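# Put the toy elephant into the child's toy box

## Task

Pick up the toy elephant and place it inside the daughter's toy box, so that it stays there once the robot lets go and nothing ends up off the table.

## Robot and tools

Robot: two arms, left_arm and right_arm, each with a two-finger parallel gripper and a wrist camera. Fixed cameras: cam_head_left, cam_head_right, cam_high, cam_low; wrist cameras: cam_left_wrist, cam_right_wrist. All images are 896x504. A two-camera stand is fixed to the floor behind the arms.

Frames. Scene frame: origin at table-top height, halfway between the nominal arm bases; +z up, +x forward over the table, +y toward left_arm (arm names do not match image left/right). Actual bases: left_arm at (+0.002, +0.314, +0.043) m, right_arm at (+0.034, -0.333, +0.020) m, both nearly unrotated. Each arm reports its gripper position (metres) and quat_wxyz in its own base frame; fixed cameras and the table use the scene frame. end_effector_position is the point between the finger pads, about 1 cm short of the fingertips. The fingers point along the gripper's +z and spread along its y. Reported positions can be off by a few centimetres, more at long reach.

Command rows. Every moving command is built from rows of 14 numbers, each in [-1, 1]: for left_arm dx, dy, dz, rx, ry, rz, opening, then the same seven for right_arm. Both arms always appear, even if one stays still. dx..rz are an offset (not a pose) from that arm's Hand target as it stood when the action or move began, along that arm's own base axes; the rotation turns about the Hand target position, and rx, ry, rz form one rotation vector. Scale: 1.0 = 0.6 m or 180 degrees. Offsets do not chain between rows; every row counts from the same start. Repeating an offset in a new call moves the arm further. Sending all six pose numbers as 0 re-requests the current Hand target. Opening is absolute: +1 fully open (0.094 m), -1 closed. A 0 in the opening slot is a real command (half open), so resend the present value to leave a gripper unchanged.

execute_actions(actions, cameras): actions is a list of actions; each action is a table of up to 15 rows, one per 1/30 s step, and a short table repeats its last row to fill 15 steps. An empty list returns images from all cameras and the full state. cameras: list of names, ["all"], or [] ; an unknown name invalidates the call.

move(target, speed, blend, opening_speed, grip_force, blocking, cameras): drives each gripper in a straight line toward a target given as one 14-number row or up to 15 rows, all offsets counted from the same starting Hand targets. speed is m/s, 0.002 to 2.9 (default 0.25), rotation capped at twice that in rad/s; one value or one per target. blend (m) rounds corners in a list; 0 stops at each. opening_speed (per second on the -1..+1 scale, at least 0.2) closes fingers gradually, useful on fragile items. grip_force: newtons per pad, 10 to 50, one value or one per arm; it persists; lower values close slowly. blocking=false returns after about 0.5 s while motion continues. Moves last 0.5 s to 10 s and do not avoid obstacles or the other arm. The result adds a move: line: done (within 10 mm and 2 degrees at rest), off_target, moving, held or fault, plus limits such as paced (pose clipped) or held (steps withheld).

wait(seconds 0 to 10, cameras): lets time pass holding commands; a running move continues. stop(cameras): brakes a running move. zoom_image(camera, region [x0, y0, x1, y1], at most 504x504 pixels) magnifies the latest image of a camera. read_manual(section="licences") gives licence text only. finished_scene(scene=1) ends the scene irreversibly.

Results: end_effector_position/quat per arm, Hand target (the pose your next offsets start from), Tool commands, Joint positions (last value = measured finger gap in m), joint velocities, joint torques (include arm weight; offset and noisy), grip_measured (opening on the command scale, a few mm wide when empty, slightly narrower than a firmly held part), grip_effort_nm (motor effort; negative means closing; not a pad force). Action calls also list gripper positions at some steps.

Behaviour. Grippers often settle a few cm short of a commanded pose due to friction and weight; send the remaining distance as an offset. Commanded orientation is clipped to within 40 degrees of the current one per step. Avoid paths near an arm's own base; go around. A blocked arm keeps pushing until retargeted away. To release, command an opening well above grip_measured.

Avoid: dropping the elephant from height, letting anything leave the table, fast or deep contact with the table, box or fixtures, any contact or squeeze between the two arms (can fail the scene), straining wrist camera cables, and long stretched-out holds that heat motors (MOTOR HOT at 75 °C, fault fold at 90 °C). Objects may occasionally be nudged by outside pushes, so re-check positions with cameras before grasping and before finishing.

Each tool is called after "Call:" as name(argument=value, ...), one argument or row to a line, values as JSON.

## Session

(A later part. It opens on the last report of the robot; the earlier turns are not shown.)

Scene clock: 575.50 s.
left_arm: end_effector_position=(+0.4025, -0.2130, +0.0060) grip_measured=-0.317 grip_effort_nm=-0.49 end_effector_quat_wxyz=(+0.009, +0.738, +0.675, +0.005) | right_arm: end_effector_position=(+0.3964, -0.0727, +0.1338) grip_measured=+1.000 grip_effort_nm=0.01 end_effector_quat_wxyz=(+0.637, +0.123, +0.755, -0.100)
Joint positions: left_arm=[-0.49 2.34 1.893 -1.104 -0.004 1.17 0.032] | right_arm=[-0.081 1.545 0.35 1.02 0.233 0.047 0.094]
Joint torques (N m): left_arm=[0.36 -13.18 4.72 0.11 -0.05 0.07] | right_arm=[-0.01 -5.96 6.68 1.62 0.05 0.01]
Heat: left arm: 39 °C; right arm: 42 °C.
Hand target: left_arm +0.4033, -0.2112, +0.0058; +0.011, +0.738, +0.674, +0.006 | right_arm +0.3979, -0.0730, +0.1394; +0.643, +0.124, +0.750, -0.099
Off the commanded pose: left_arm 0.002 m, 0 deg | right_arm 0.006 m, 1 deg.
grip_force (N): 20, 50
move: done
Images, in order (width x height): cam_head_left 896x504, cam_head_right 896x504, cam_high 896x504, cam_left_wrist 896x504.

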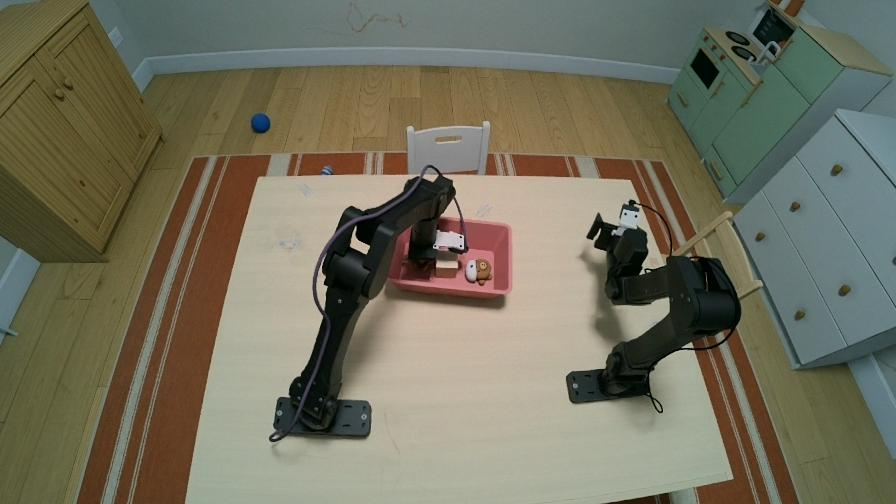

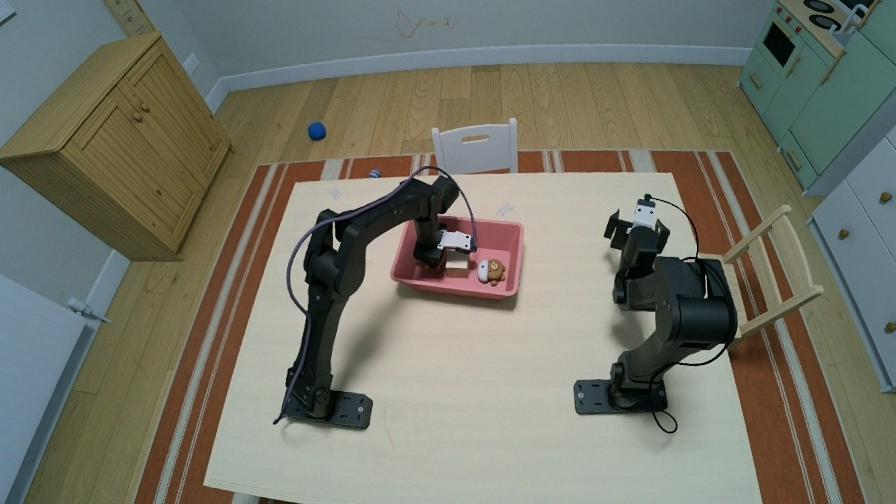

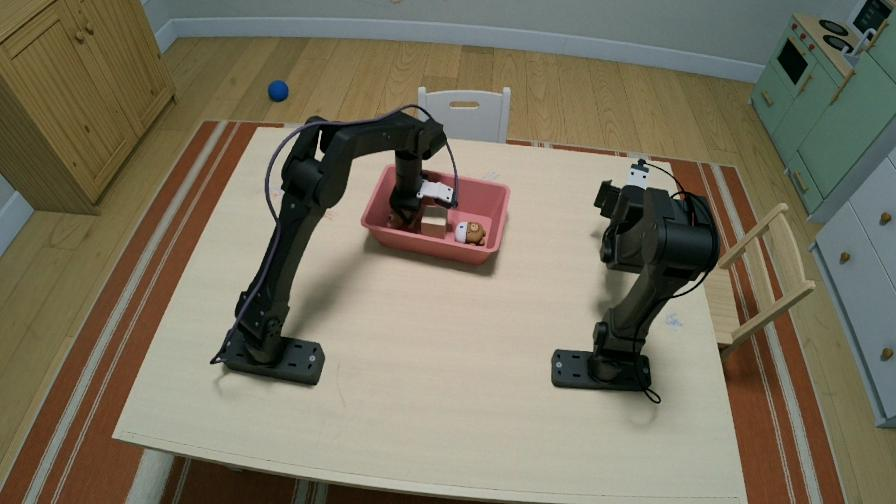

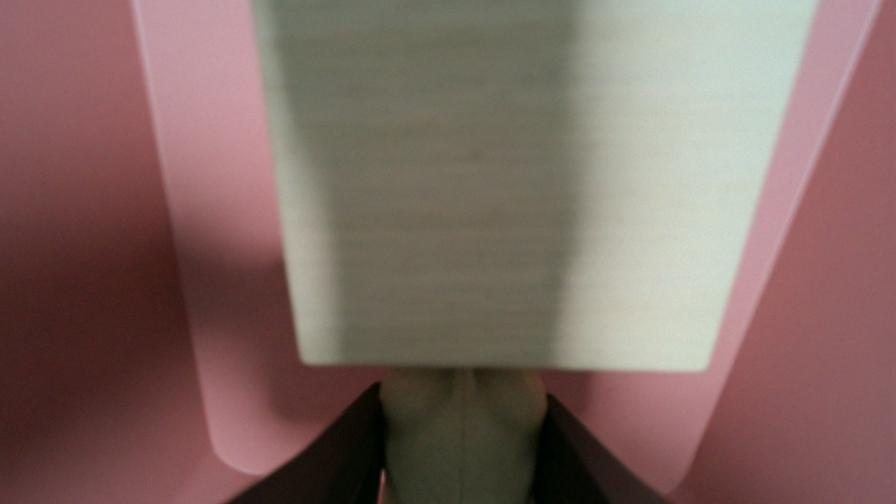

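Call:
move(
  target=[0, 0.001, -0.0083, 0, 0, 0, -0.45, 0, 0, 0, 0, 0, 0, 1],
  speed=0.02,
  cameras=["cam_left_wrist", "cam_high", "cam_head_right"],
)

Call:
zoom_image(
  camera="cam_high",
  region=[350, 160, 470, 260],
)

Call:
zoom_image(
  camera="cam_head_right",
  region=[380, 200, 500, 300],
)

Scene clock: 580.90 s.
left_arm: end_effector_position=(+0.4028, -0.2132, +0.0027) grip_measured=-0.317 grip_effort_nm=-0.48 end_effector_quat_wxyz=(+0.011, +0.738, +0.675, +0.006) | right_arm: end_effector_position=(+0.3964, -0.0727, +0.1338) grip_measured=+1.000 grip_effort_nm=0.01 end_effector_quat_wxyz=(+0.637, +0.123, +0.755, -0.100)
Joint positions: left_arm=[-0.49 2.34 1.88 -1.086 -0.004 1.17 0.032] | right_arm=[-0.081 1.545 0.35 1.02 0.233 0.047 0.094]
Joint torques (N m): left_arm=[0.5 -12.88 4.64 0.1 -0.05 0.1] | right_arm=[-0.06 -6 6.68 1.62 0.04 0.01]
Heat: left arm: 39 °C; right arm: 42 °C.
Hand target: left_arm +0.4033, -0.2106, +0.0008; +0.011, +0.738, +0.674, +0.006 | right_arm +0.3979, -0.0730, +0.1394; +0.643, +0.124, +0.750, -0.099
Off the commanded pose: left_arm 0.003 m, 0 deg | right_arm 0.006 m, 1 deg.
grip_force (N): 20, 50
move: done
Images, in order (width x height): cam_head_right 896x504, cam_high 896x504, cam_left_wrist 896x504.

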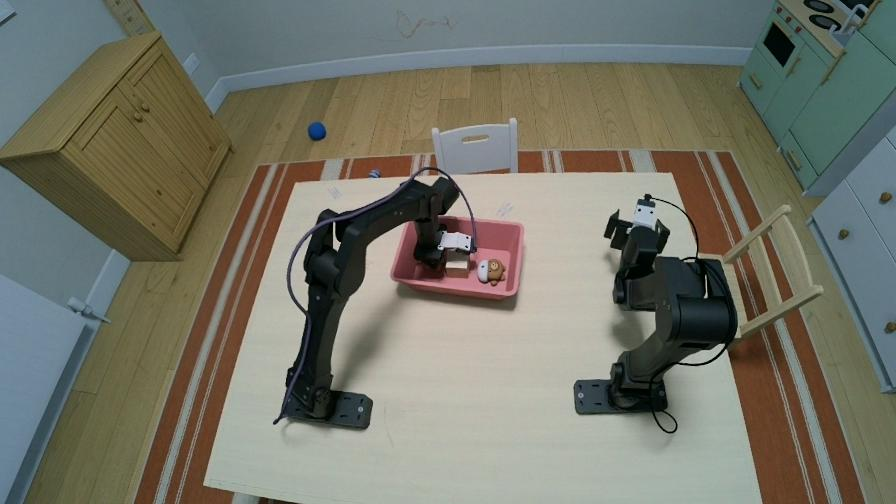

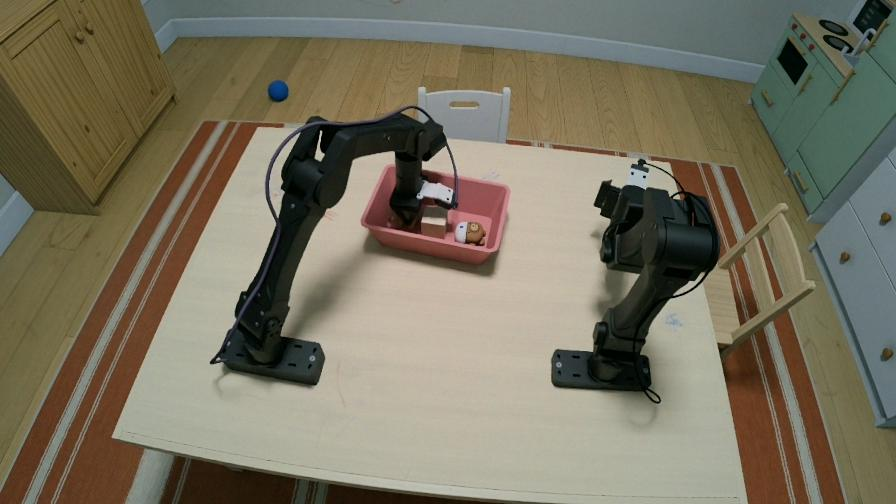

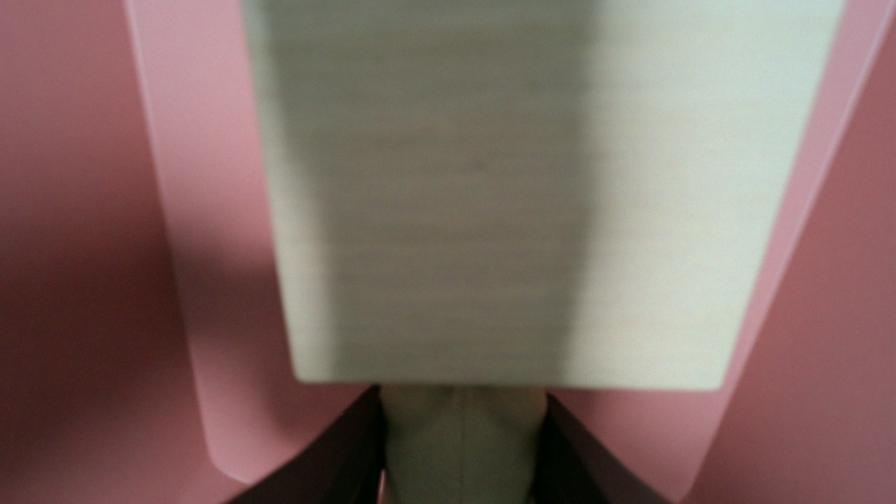

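Scaled by 4.200 from the camera's 896x504 image, which has a finer 1280x720 frame.

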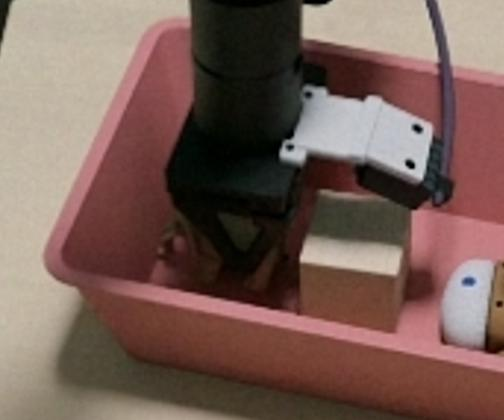

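Scaled by 4.200 from the camera's 896x504 image, which has a finer 1280x720 frame.

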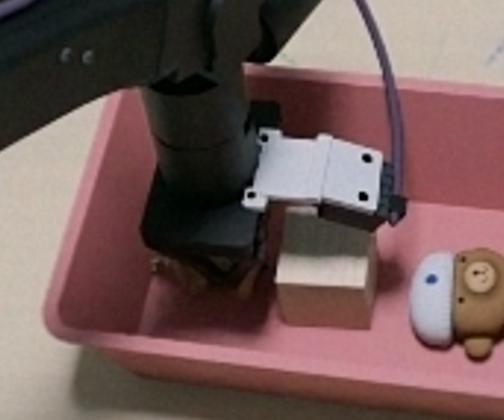

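Call:
move(
  target=[0, 0, -0.005, 0, 0, 0, -0.45, 0, 0, 0, 0, 0, 0, 1],
  speed=0.02,
  cameras=["cam_left_wrist", "cam_high", "cam_head_right"],
)

Call:
zoom_image(
  camera="cam_high",
  region=[350, 160, 470, 260],
)

Call:
zoom_image(
  camera="cam_head_right",
  region=[380, 200, 500, 300],
)

Scene clock: 587.97 s.
left_arm: end_effector_position=(+0.4036, -0.2136, +0.0017) grip_measured=-0.317 grip_effort_nm=-0.49 end_effector_quat_wxyz=(+0.013, +0.738, +0.675, +0.007) | right_arm: end_effector_position=(+0.3964, -0.0727, +0.1338) grip_measured=+1.000 grip_effort_nm=0.01 end_effector_quat_wxyz=(+0.637, +0.123, +0.755, -0.100)
Joint positions: left_arm=[-0.49 2.34 1.876 -1.077 -0.004 1.17 0.032] | right_arm=[-0.081 1.545 0.35 1.02 0.233 0.047 0.094]
Joint torques (N m): left_arm=[0.49 -12.68 4.45 0.14 -0.05 0.09] | right_arm=[-0.02 -5.94 6.67 1.63 0.05 0]
Heat: left arm: 38 °C; right arm: 42 °C.
Hand target: left_arm +0.4034, -0.2106, -0.0021; +0.011, +0.738, +0.674, +0.006 | right_arm +0.3979, -0.0730, +0.1394; +0.643, +0.124, +0.750, -0.099
Off the commanded pose: left_arm 0.005 m, 0 deg | right_arm 0.006 m, 1 deg.
grip_force (N): 20, 50
move: done
Images, in order (width x height): cam_head_right 896x504, cam_high 896x504, cam_left_wrist 896x504.

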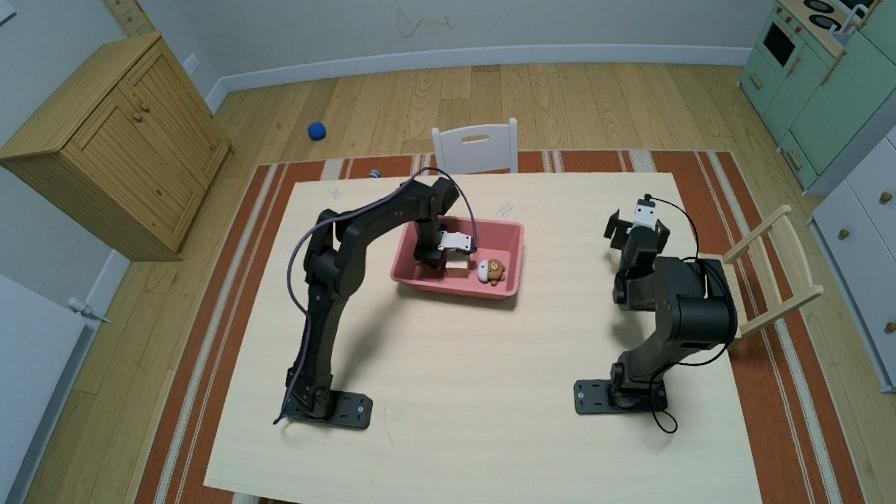

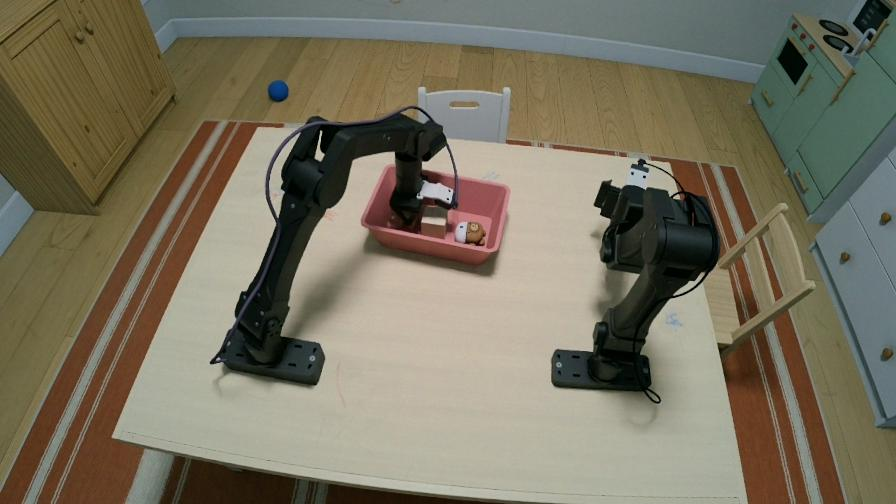

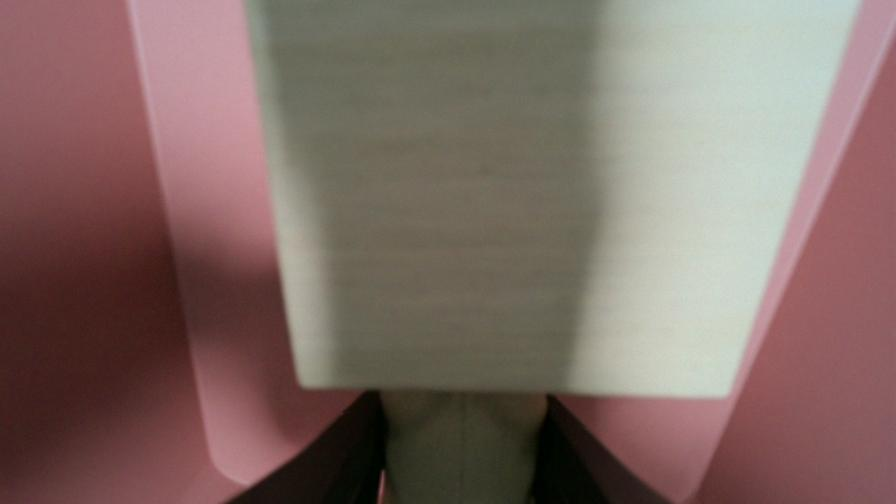

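Scaled by 4.200 from the camera's 896x504 image, which has a finer 1280x720 frame.

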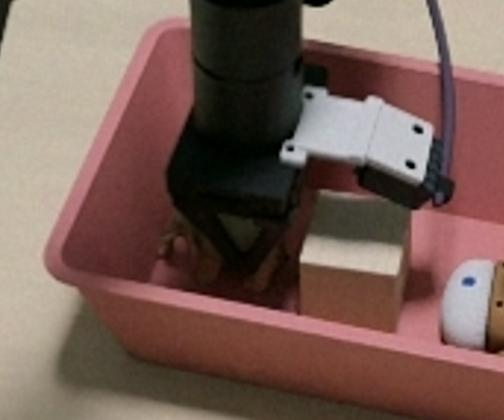

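Scaled by 4.200 from the camera's 896x504 image, which has a finer 1280x720 frame.

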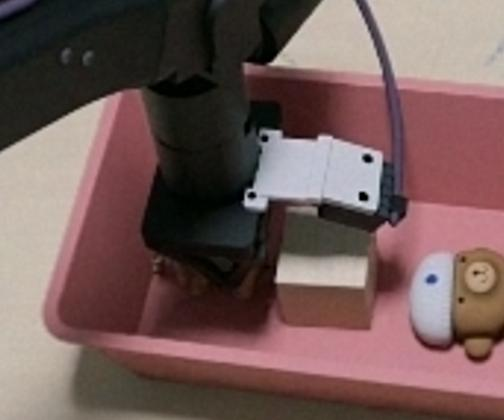

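Call:
move(
  target=[0, 0, -0.005, 0, 0, 0, -0.45, 0, 0, 0, 0, 0, 0, 1],
  speed=0.02,
  cameras=["cam_left_wrist", "cam_high", "cam_head_right"],
)

Call:
zoom_image(
  camera="cam_high",
  region=[350, 160, 470, 260],
)

Call:
zoom_image(
  camera="cam_head_right",
  region=[380, 200, 500, 300],
)

Scene clock: 593.00 s.
left_arm: end_effector_position=(+0.4035, -0.2135, +0.0013) grip_measured=-0.317 grip_effort_nm=-0.49 end_effector_quat_wxyz=(+0.013, +0.738, +0.675, +0.007) | right_arm: end_effector_position=(+0.3964, -0.0727, +0.1338) grip_measured=+1.000 grip_effort_nm=0.01 end_effector_quat_wxyz=(+0.637, +0.123, +0.755, -0.100)
Joint positions: left_arm=[-0.49 2.34 1.874 -1.076 -0.004 1.17 0.032] | right_arm=[-0.081 1.545 0.35 1.02 0.233 0.047 0.094]
Joint torques (N m): left_arm=[0.47 -12.4 4.12 0.22 -0.05 0.11] | right_arm=[-0.05 -5.96 6.68 1.62 0.06 0]
Heat: left arm: 38 °C; right arm: 42 °C.
Hand target: left_arm +0.4033, -0.2106, -0.0051; +0.011, +0.738, +0.674, +0.006 | right_arm +0.3979, -0.0730, +0.1394; +0.643, +0.124, +0.750, -0.099
Off the commanded pose: left_arm 0.007 m, 0 deg | right_arm 0.006 m, 1 deg.
grip_force (N): 20, 50
move: done
Images, in order (width x height): cam_head_right 896x504, cam_high 896x504, cam_left_wrist 896x504.

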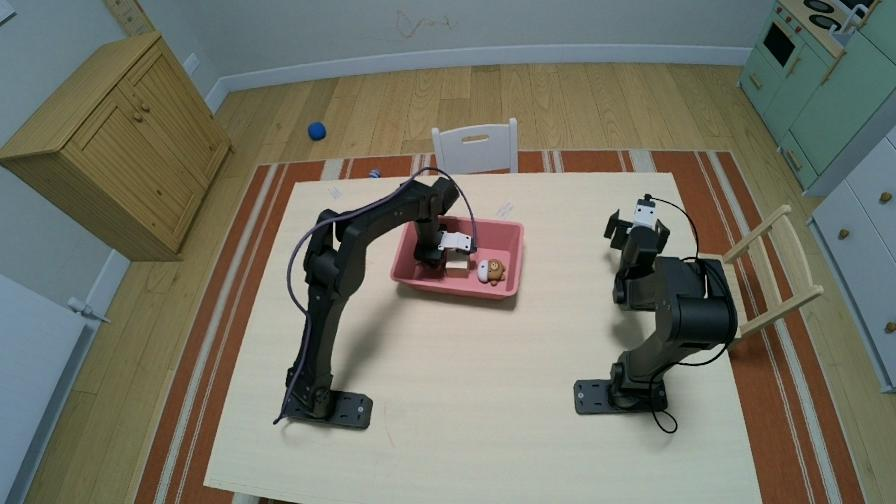

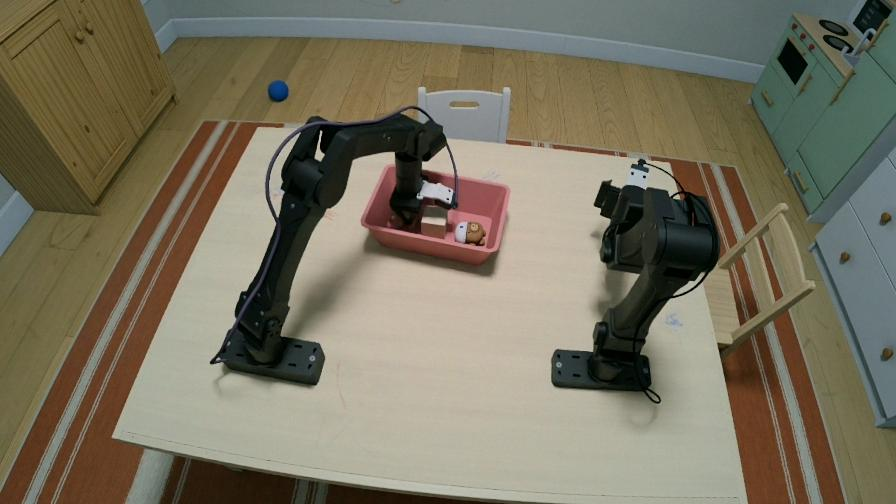

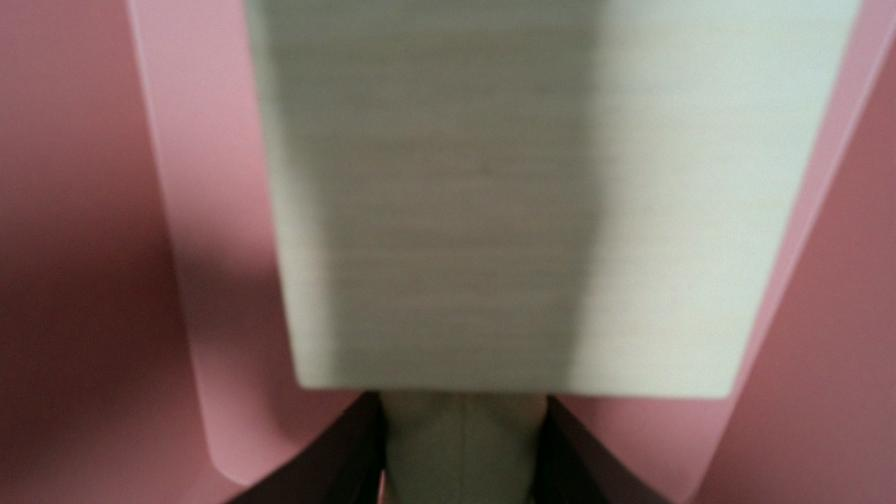

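Scaled by 4.200 from the camera's 896x504 image, which has a finer 1280x720 frame.

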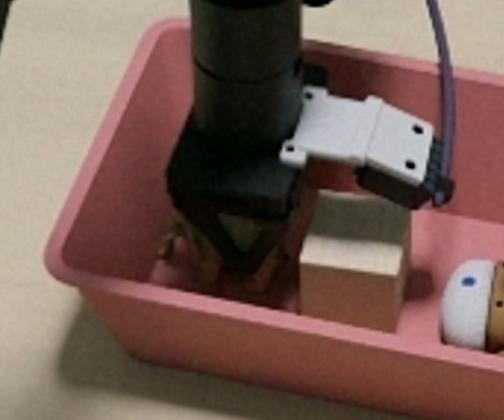

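Scaled by 4.200 from the camera's 896x504 image, which has a finer 1280x720 frame.

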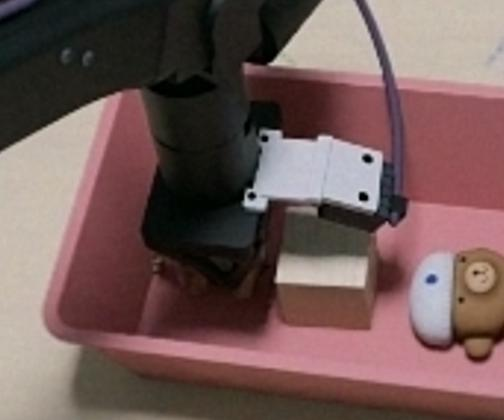

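Call:
move(
  target=[
    [0, 0, 0.005, 0, 0, 0, -0.45, 0, 0, 0, 0, 0, 0, 1],
    [0, 0, 0.005, 0, 0, 0, 0.1, 0, 0, 0, 0, 0, 0, 1],
  ],
  speed=0.02,
  opening_speed=0.3,
  cameras=["cam_left_wrist", "cam_high", "cam_head_right"],
)

Call:
zoom_image(
  camera="cam_high",
  region=[350, 160, 470, 260],
)

Call:
zoom_image(
  camera="cam_head_right",
  region=[380, 200, 500, 300],
)

Scene clock: 601.83 s.
left_arm: end_effector_position=(+0.4036, -0.2135, +0.0013) grip_measured=+0.098 grip_effort_nm=0.08 end_effector_quat_wxyz=(+0.013, +0.738, +0.675, +0.007) | right_arm: end_effector_position=(+0.3964, -0.0727, +0.1338) grip_measured=+1.000 grip_effort_nm=0.01 end_effector_quat_wxyz=(+0.637, +0.123, +0.755, -0.100)
Joint positions: left_arm=[-0.49 2.34 1.874 -1.075 -0.004 1.17 0.052] | right_arm=[-0.081 1.545 0.35 1.02 0.233 0.047 0.094]
Joint torques (N m): left_arm=[0.5 -12.63 4.57 0.1 -0.05 0.09] | right_arm=[-0.02 -5.91 6.68 1.63 0.05 0.01]
Heat: left arm: 38 °C; right arm: 42 °C.
Hand target: left_arm +0.4033, -0.2106, -0.0021; +0.011, +0.738, +0.674, +0.006 | right_arm +0.3979, -0.0730, +0.1394; +0.643, +0.124, +0.750, -0.099
Off the commanded pose: left_arm 0.004 m, 0 deg | right_arm 0.006 m, 1 deg.
grip_force (N): 20, 50
move: done
Images, in order (width x height): cam_head_right 896x504, cam_high 896x504, cam_left_wrist 896x504.

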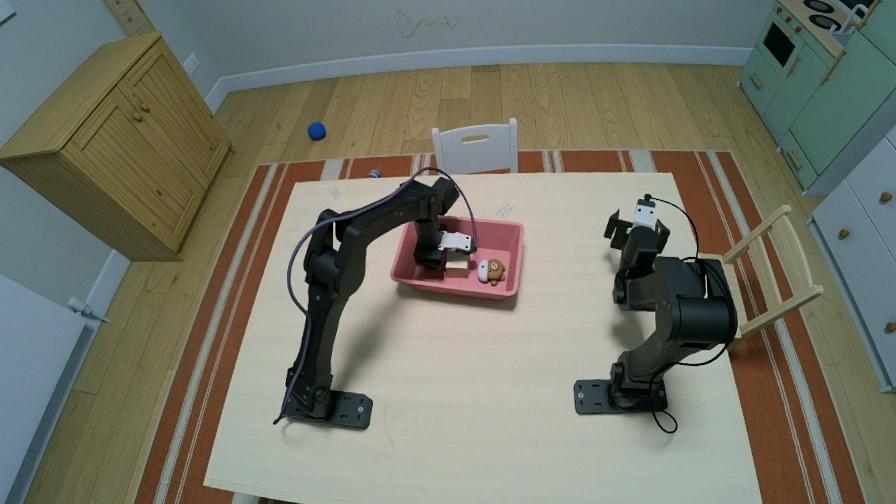

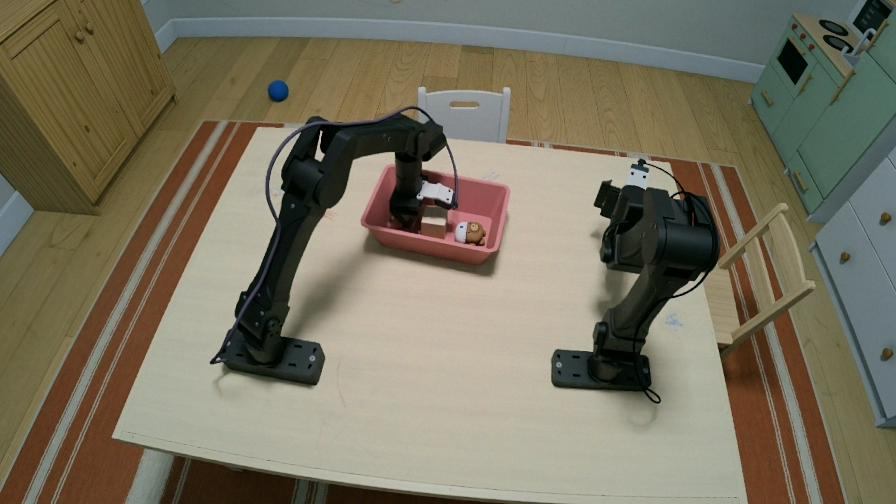

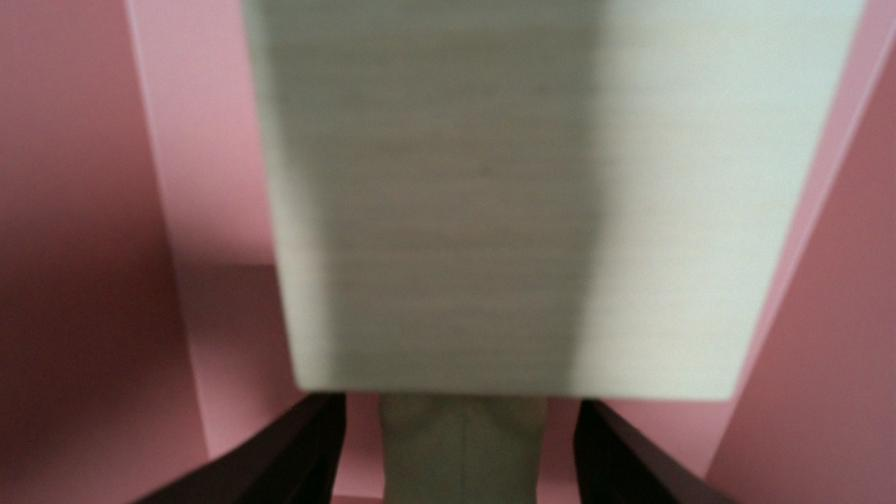

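Scaled by 4.200 from the camera's 896x504 image, which has a finer 1280x720 frame.

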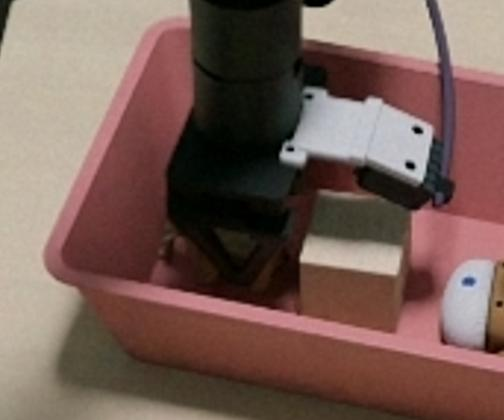

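Scaled by 4.200 from the camera's 896x504 image, which has a finer 1280x720 frame.

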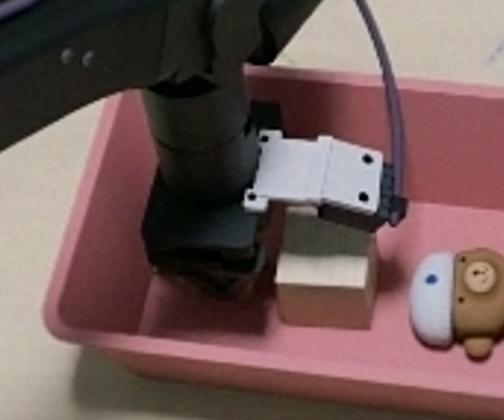

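Call:
move(
  target=[0, 0, 0.003, 0, 0, 0, 0.8, 0, 0, 0, 0, 0, 0, 1],
  speed=0.02,
  opening_speed=0.5,
  cameras=["cam_left_wrist", "cam_high"],
)

Scene clock: 613.30 s.
left_arm: end_effector_position=(+0.4036, -0.2135, +0.0013) grip_measured=+0.798 grip_effort_nm=0.08 end_effector_quat_wxyz=(+0.013, +0.738, +0.675, +0.007) | right_arm: end_effector_position=(+0.3964, -0.0727, +0.1338) grip_measured=+1.000 grip_effort_nm=0.01 end_effector_quat_wxyz=(+0.637, +0.123, +0.755, -0.100)
Joint positions: left_arm=[-0.49 2.34 1.874 -1.075 -0.004 1.17 0.084] | right_arm=[-0.081 1.545 0.35 1.02 0.233 0.047 0.094]
Joint torques (N m): left_arm=[0.46 -12.81 4.86 0.04 -0.04 0.09] | right_arm=[0.01 -5.97 6.68 1.63 0.04 0]
Heat: left arm: 38 °C; right arm: 42 °C.
Hand target: left_arm +0.4033, -0.2106, -0.0003; +0.011, +0.738, +0.674, +0.006 | right_arm +0.3979, -0.0730, +0.1394; +0.643, +0.124, +0.750, -0.099
Off the commanded pose: left_arm 0.003 m, 0 deg | right_arm 0.006 m, 1 deg.
grip_force (N): 20, 50
move: done
Images, in order (width x height): cam_high 896x504, cam_left_wrist 896x504.

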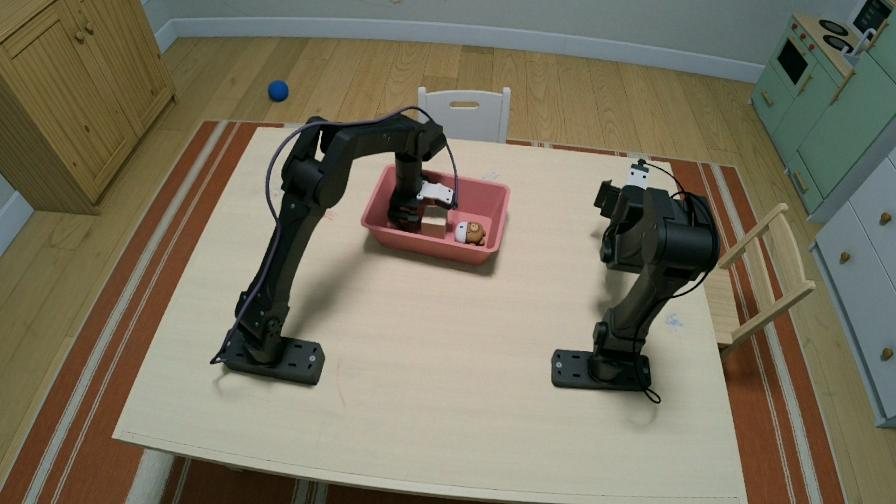

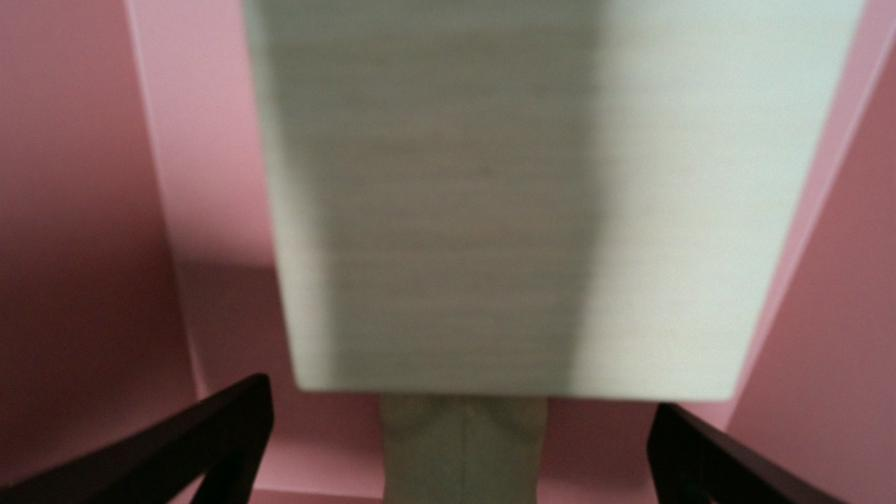

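Call:
move(
  target=[
    [0.004, -0.003, 0.175, 0, 0, 0, 0.8, 0, 0, 0, 0, 0, 0, 1],
    [-0.06, 0.2, 0.22, 0, 0, 0, 0.8, 0, 0, 0, 0, 0, 0, 1],
  ],
  speed=[0.08, 0.15],
  cameras=["all"],
)

Call:
zoom_image(
  camera="cam_high",
  region=[310, 110, 530, 280],
)

Call:
zoom_image(
  camera="cam_head_right",
  region=[340, 170, 540, 320],
)

Scene clock: 622.37 s.
left_arm: end_effector_position=(+0.3689, -0.0884, +0.1200) grip_measured=+0.798 grip_effort_nm=0.08 end_effector_quat_wxyz=(-0.007, +0.733, +0.680, -0.001) | right_arm: end_effector_position=(+0.3964, -0.0727, +0.1338) grip_measured=+1.000 grip_effort_nm=0.01 end_effector_quat_wxyz=(+0.637, +0.123, +0.755, -0.100)
Joint positions: left_arm=[-0.241 2.003 1.811 -1.391 -0.006 1.406 0.084] | right_arm=[-0.081 1.545 0.35 1.02 0.233 0.047 0.094]
Joint torques (N m): left_arm=[-0.23 -13.55 4.63 0.03 0.02 0.13] | right_arm=[0.02 -5.97 6.68 1.62 0.04 0]
Heat: left arm: 39 °C; right arm: 42 °C.
Hand target: left_arm +0.3673, -0.0906, +0.1318; +0.011, +0.738, +0.674, +0.006 | right_arm +0.3979, -0.0730, +0.1394; +0.643, +0.124, +0.750, -0.099
Off the commanded pose: left_arm 0.012 m, 2 deg | right_arm 0.006 m, 1 deg.
grip_force (N): 20, 50
move: off_target (left_arm)

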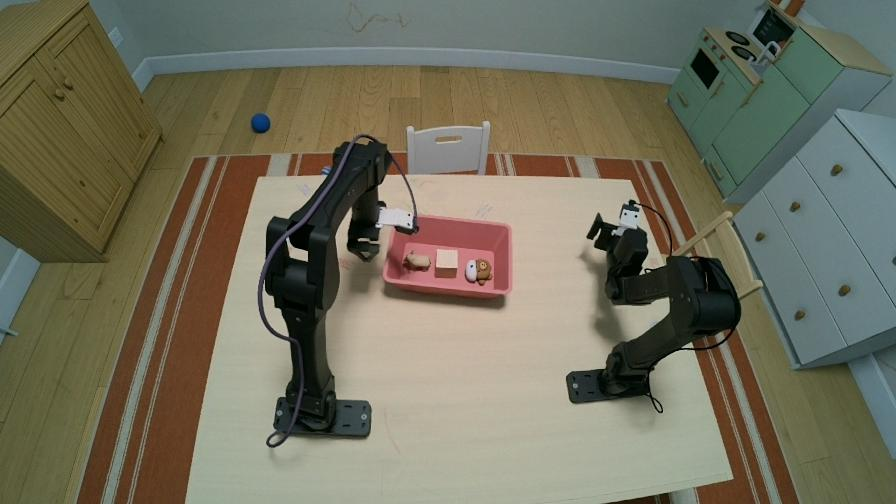

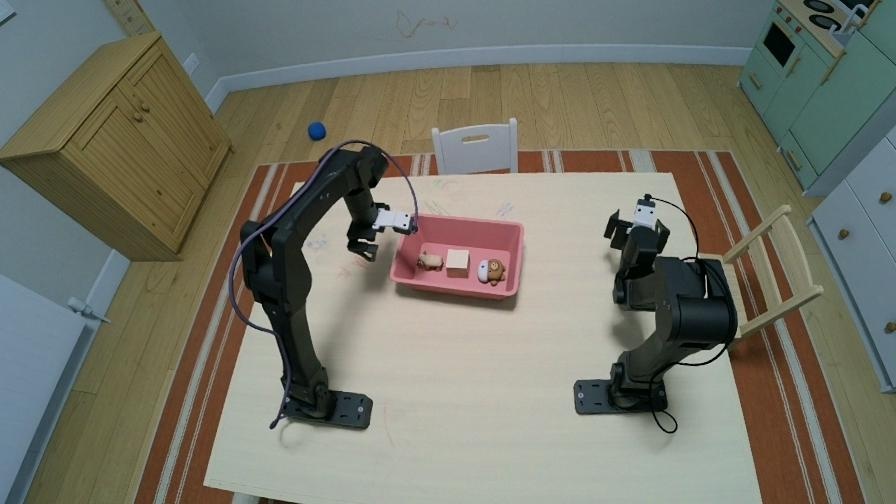

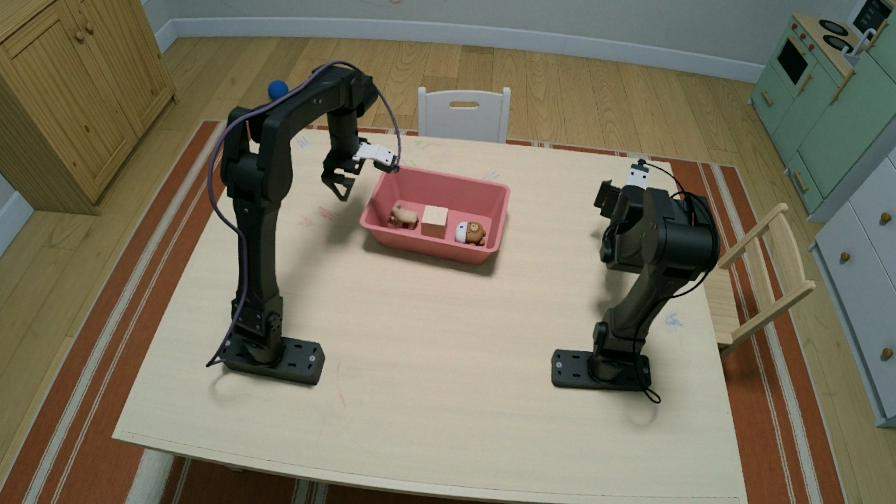

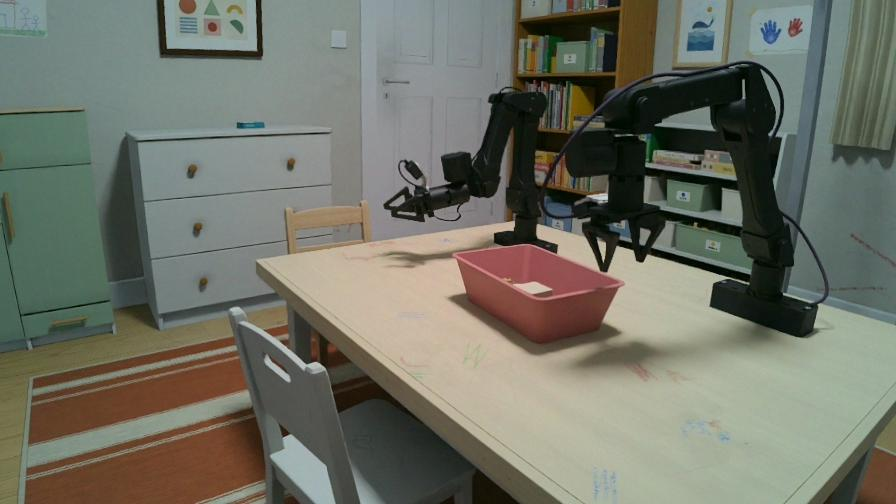

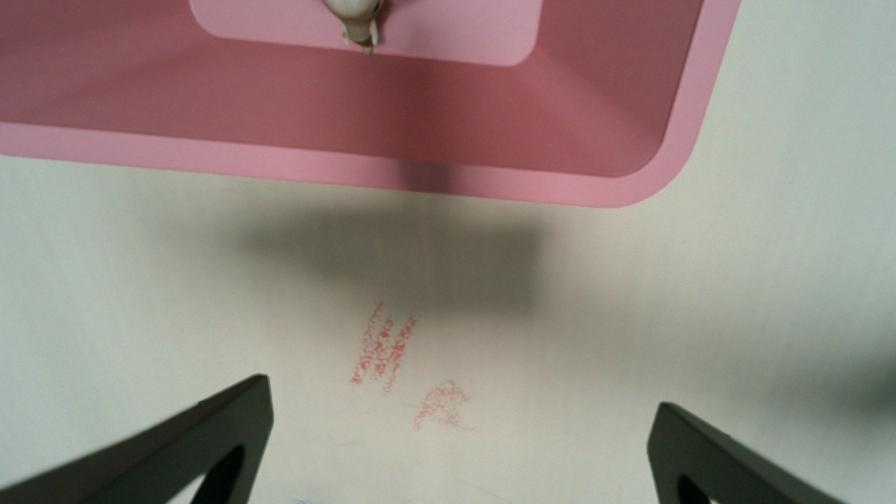

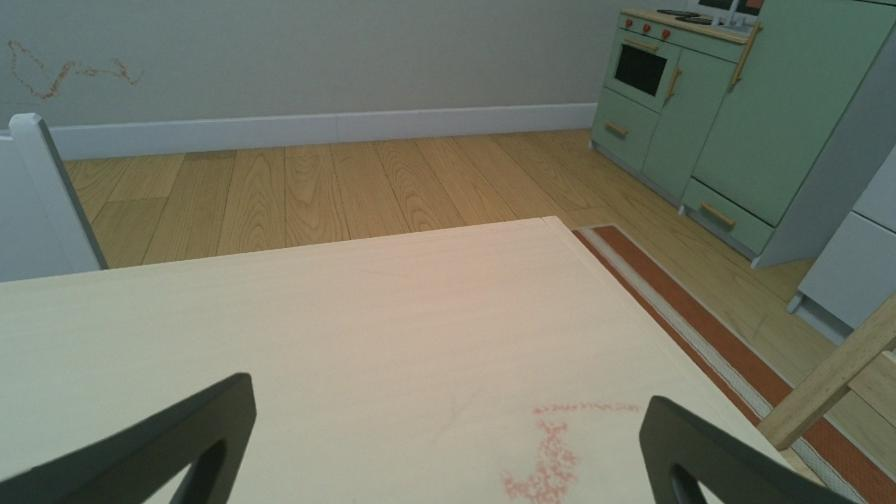

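Scaled by 2.291 from the camera's 896x504 image, which has a finer 1280x720 frame.

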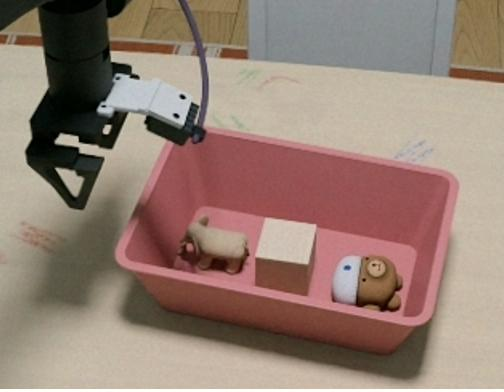

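Scaled by 2.520 from the camera's 896x504 image, which has a finer 1280x720 frame.

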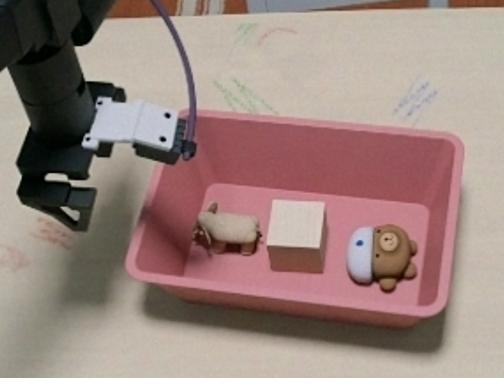

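The elephant is standing upright in the toy box, and the left arm is clear of it and at rest.

Call:
finished_scene(
)

The scene is finished: the task was done.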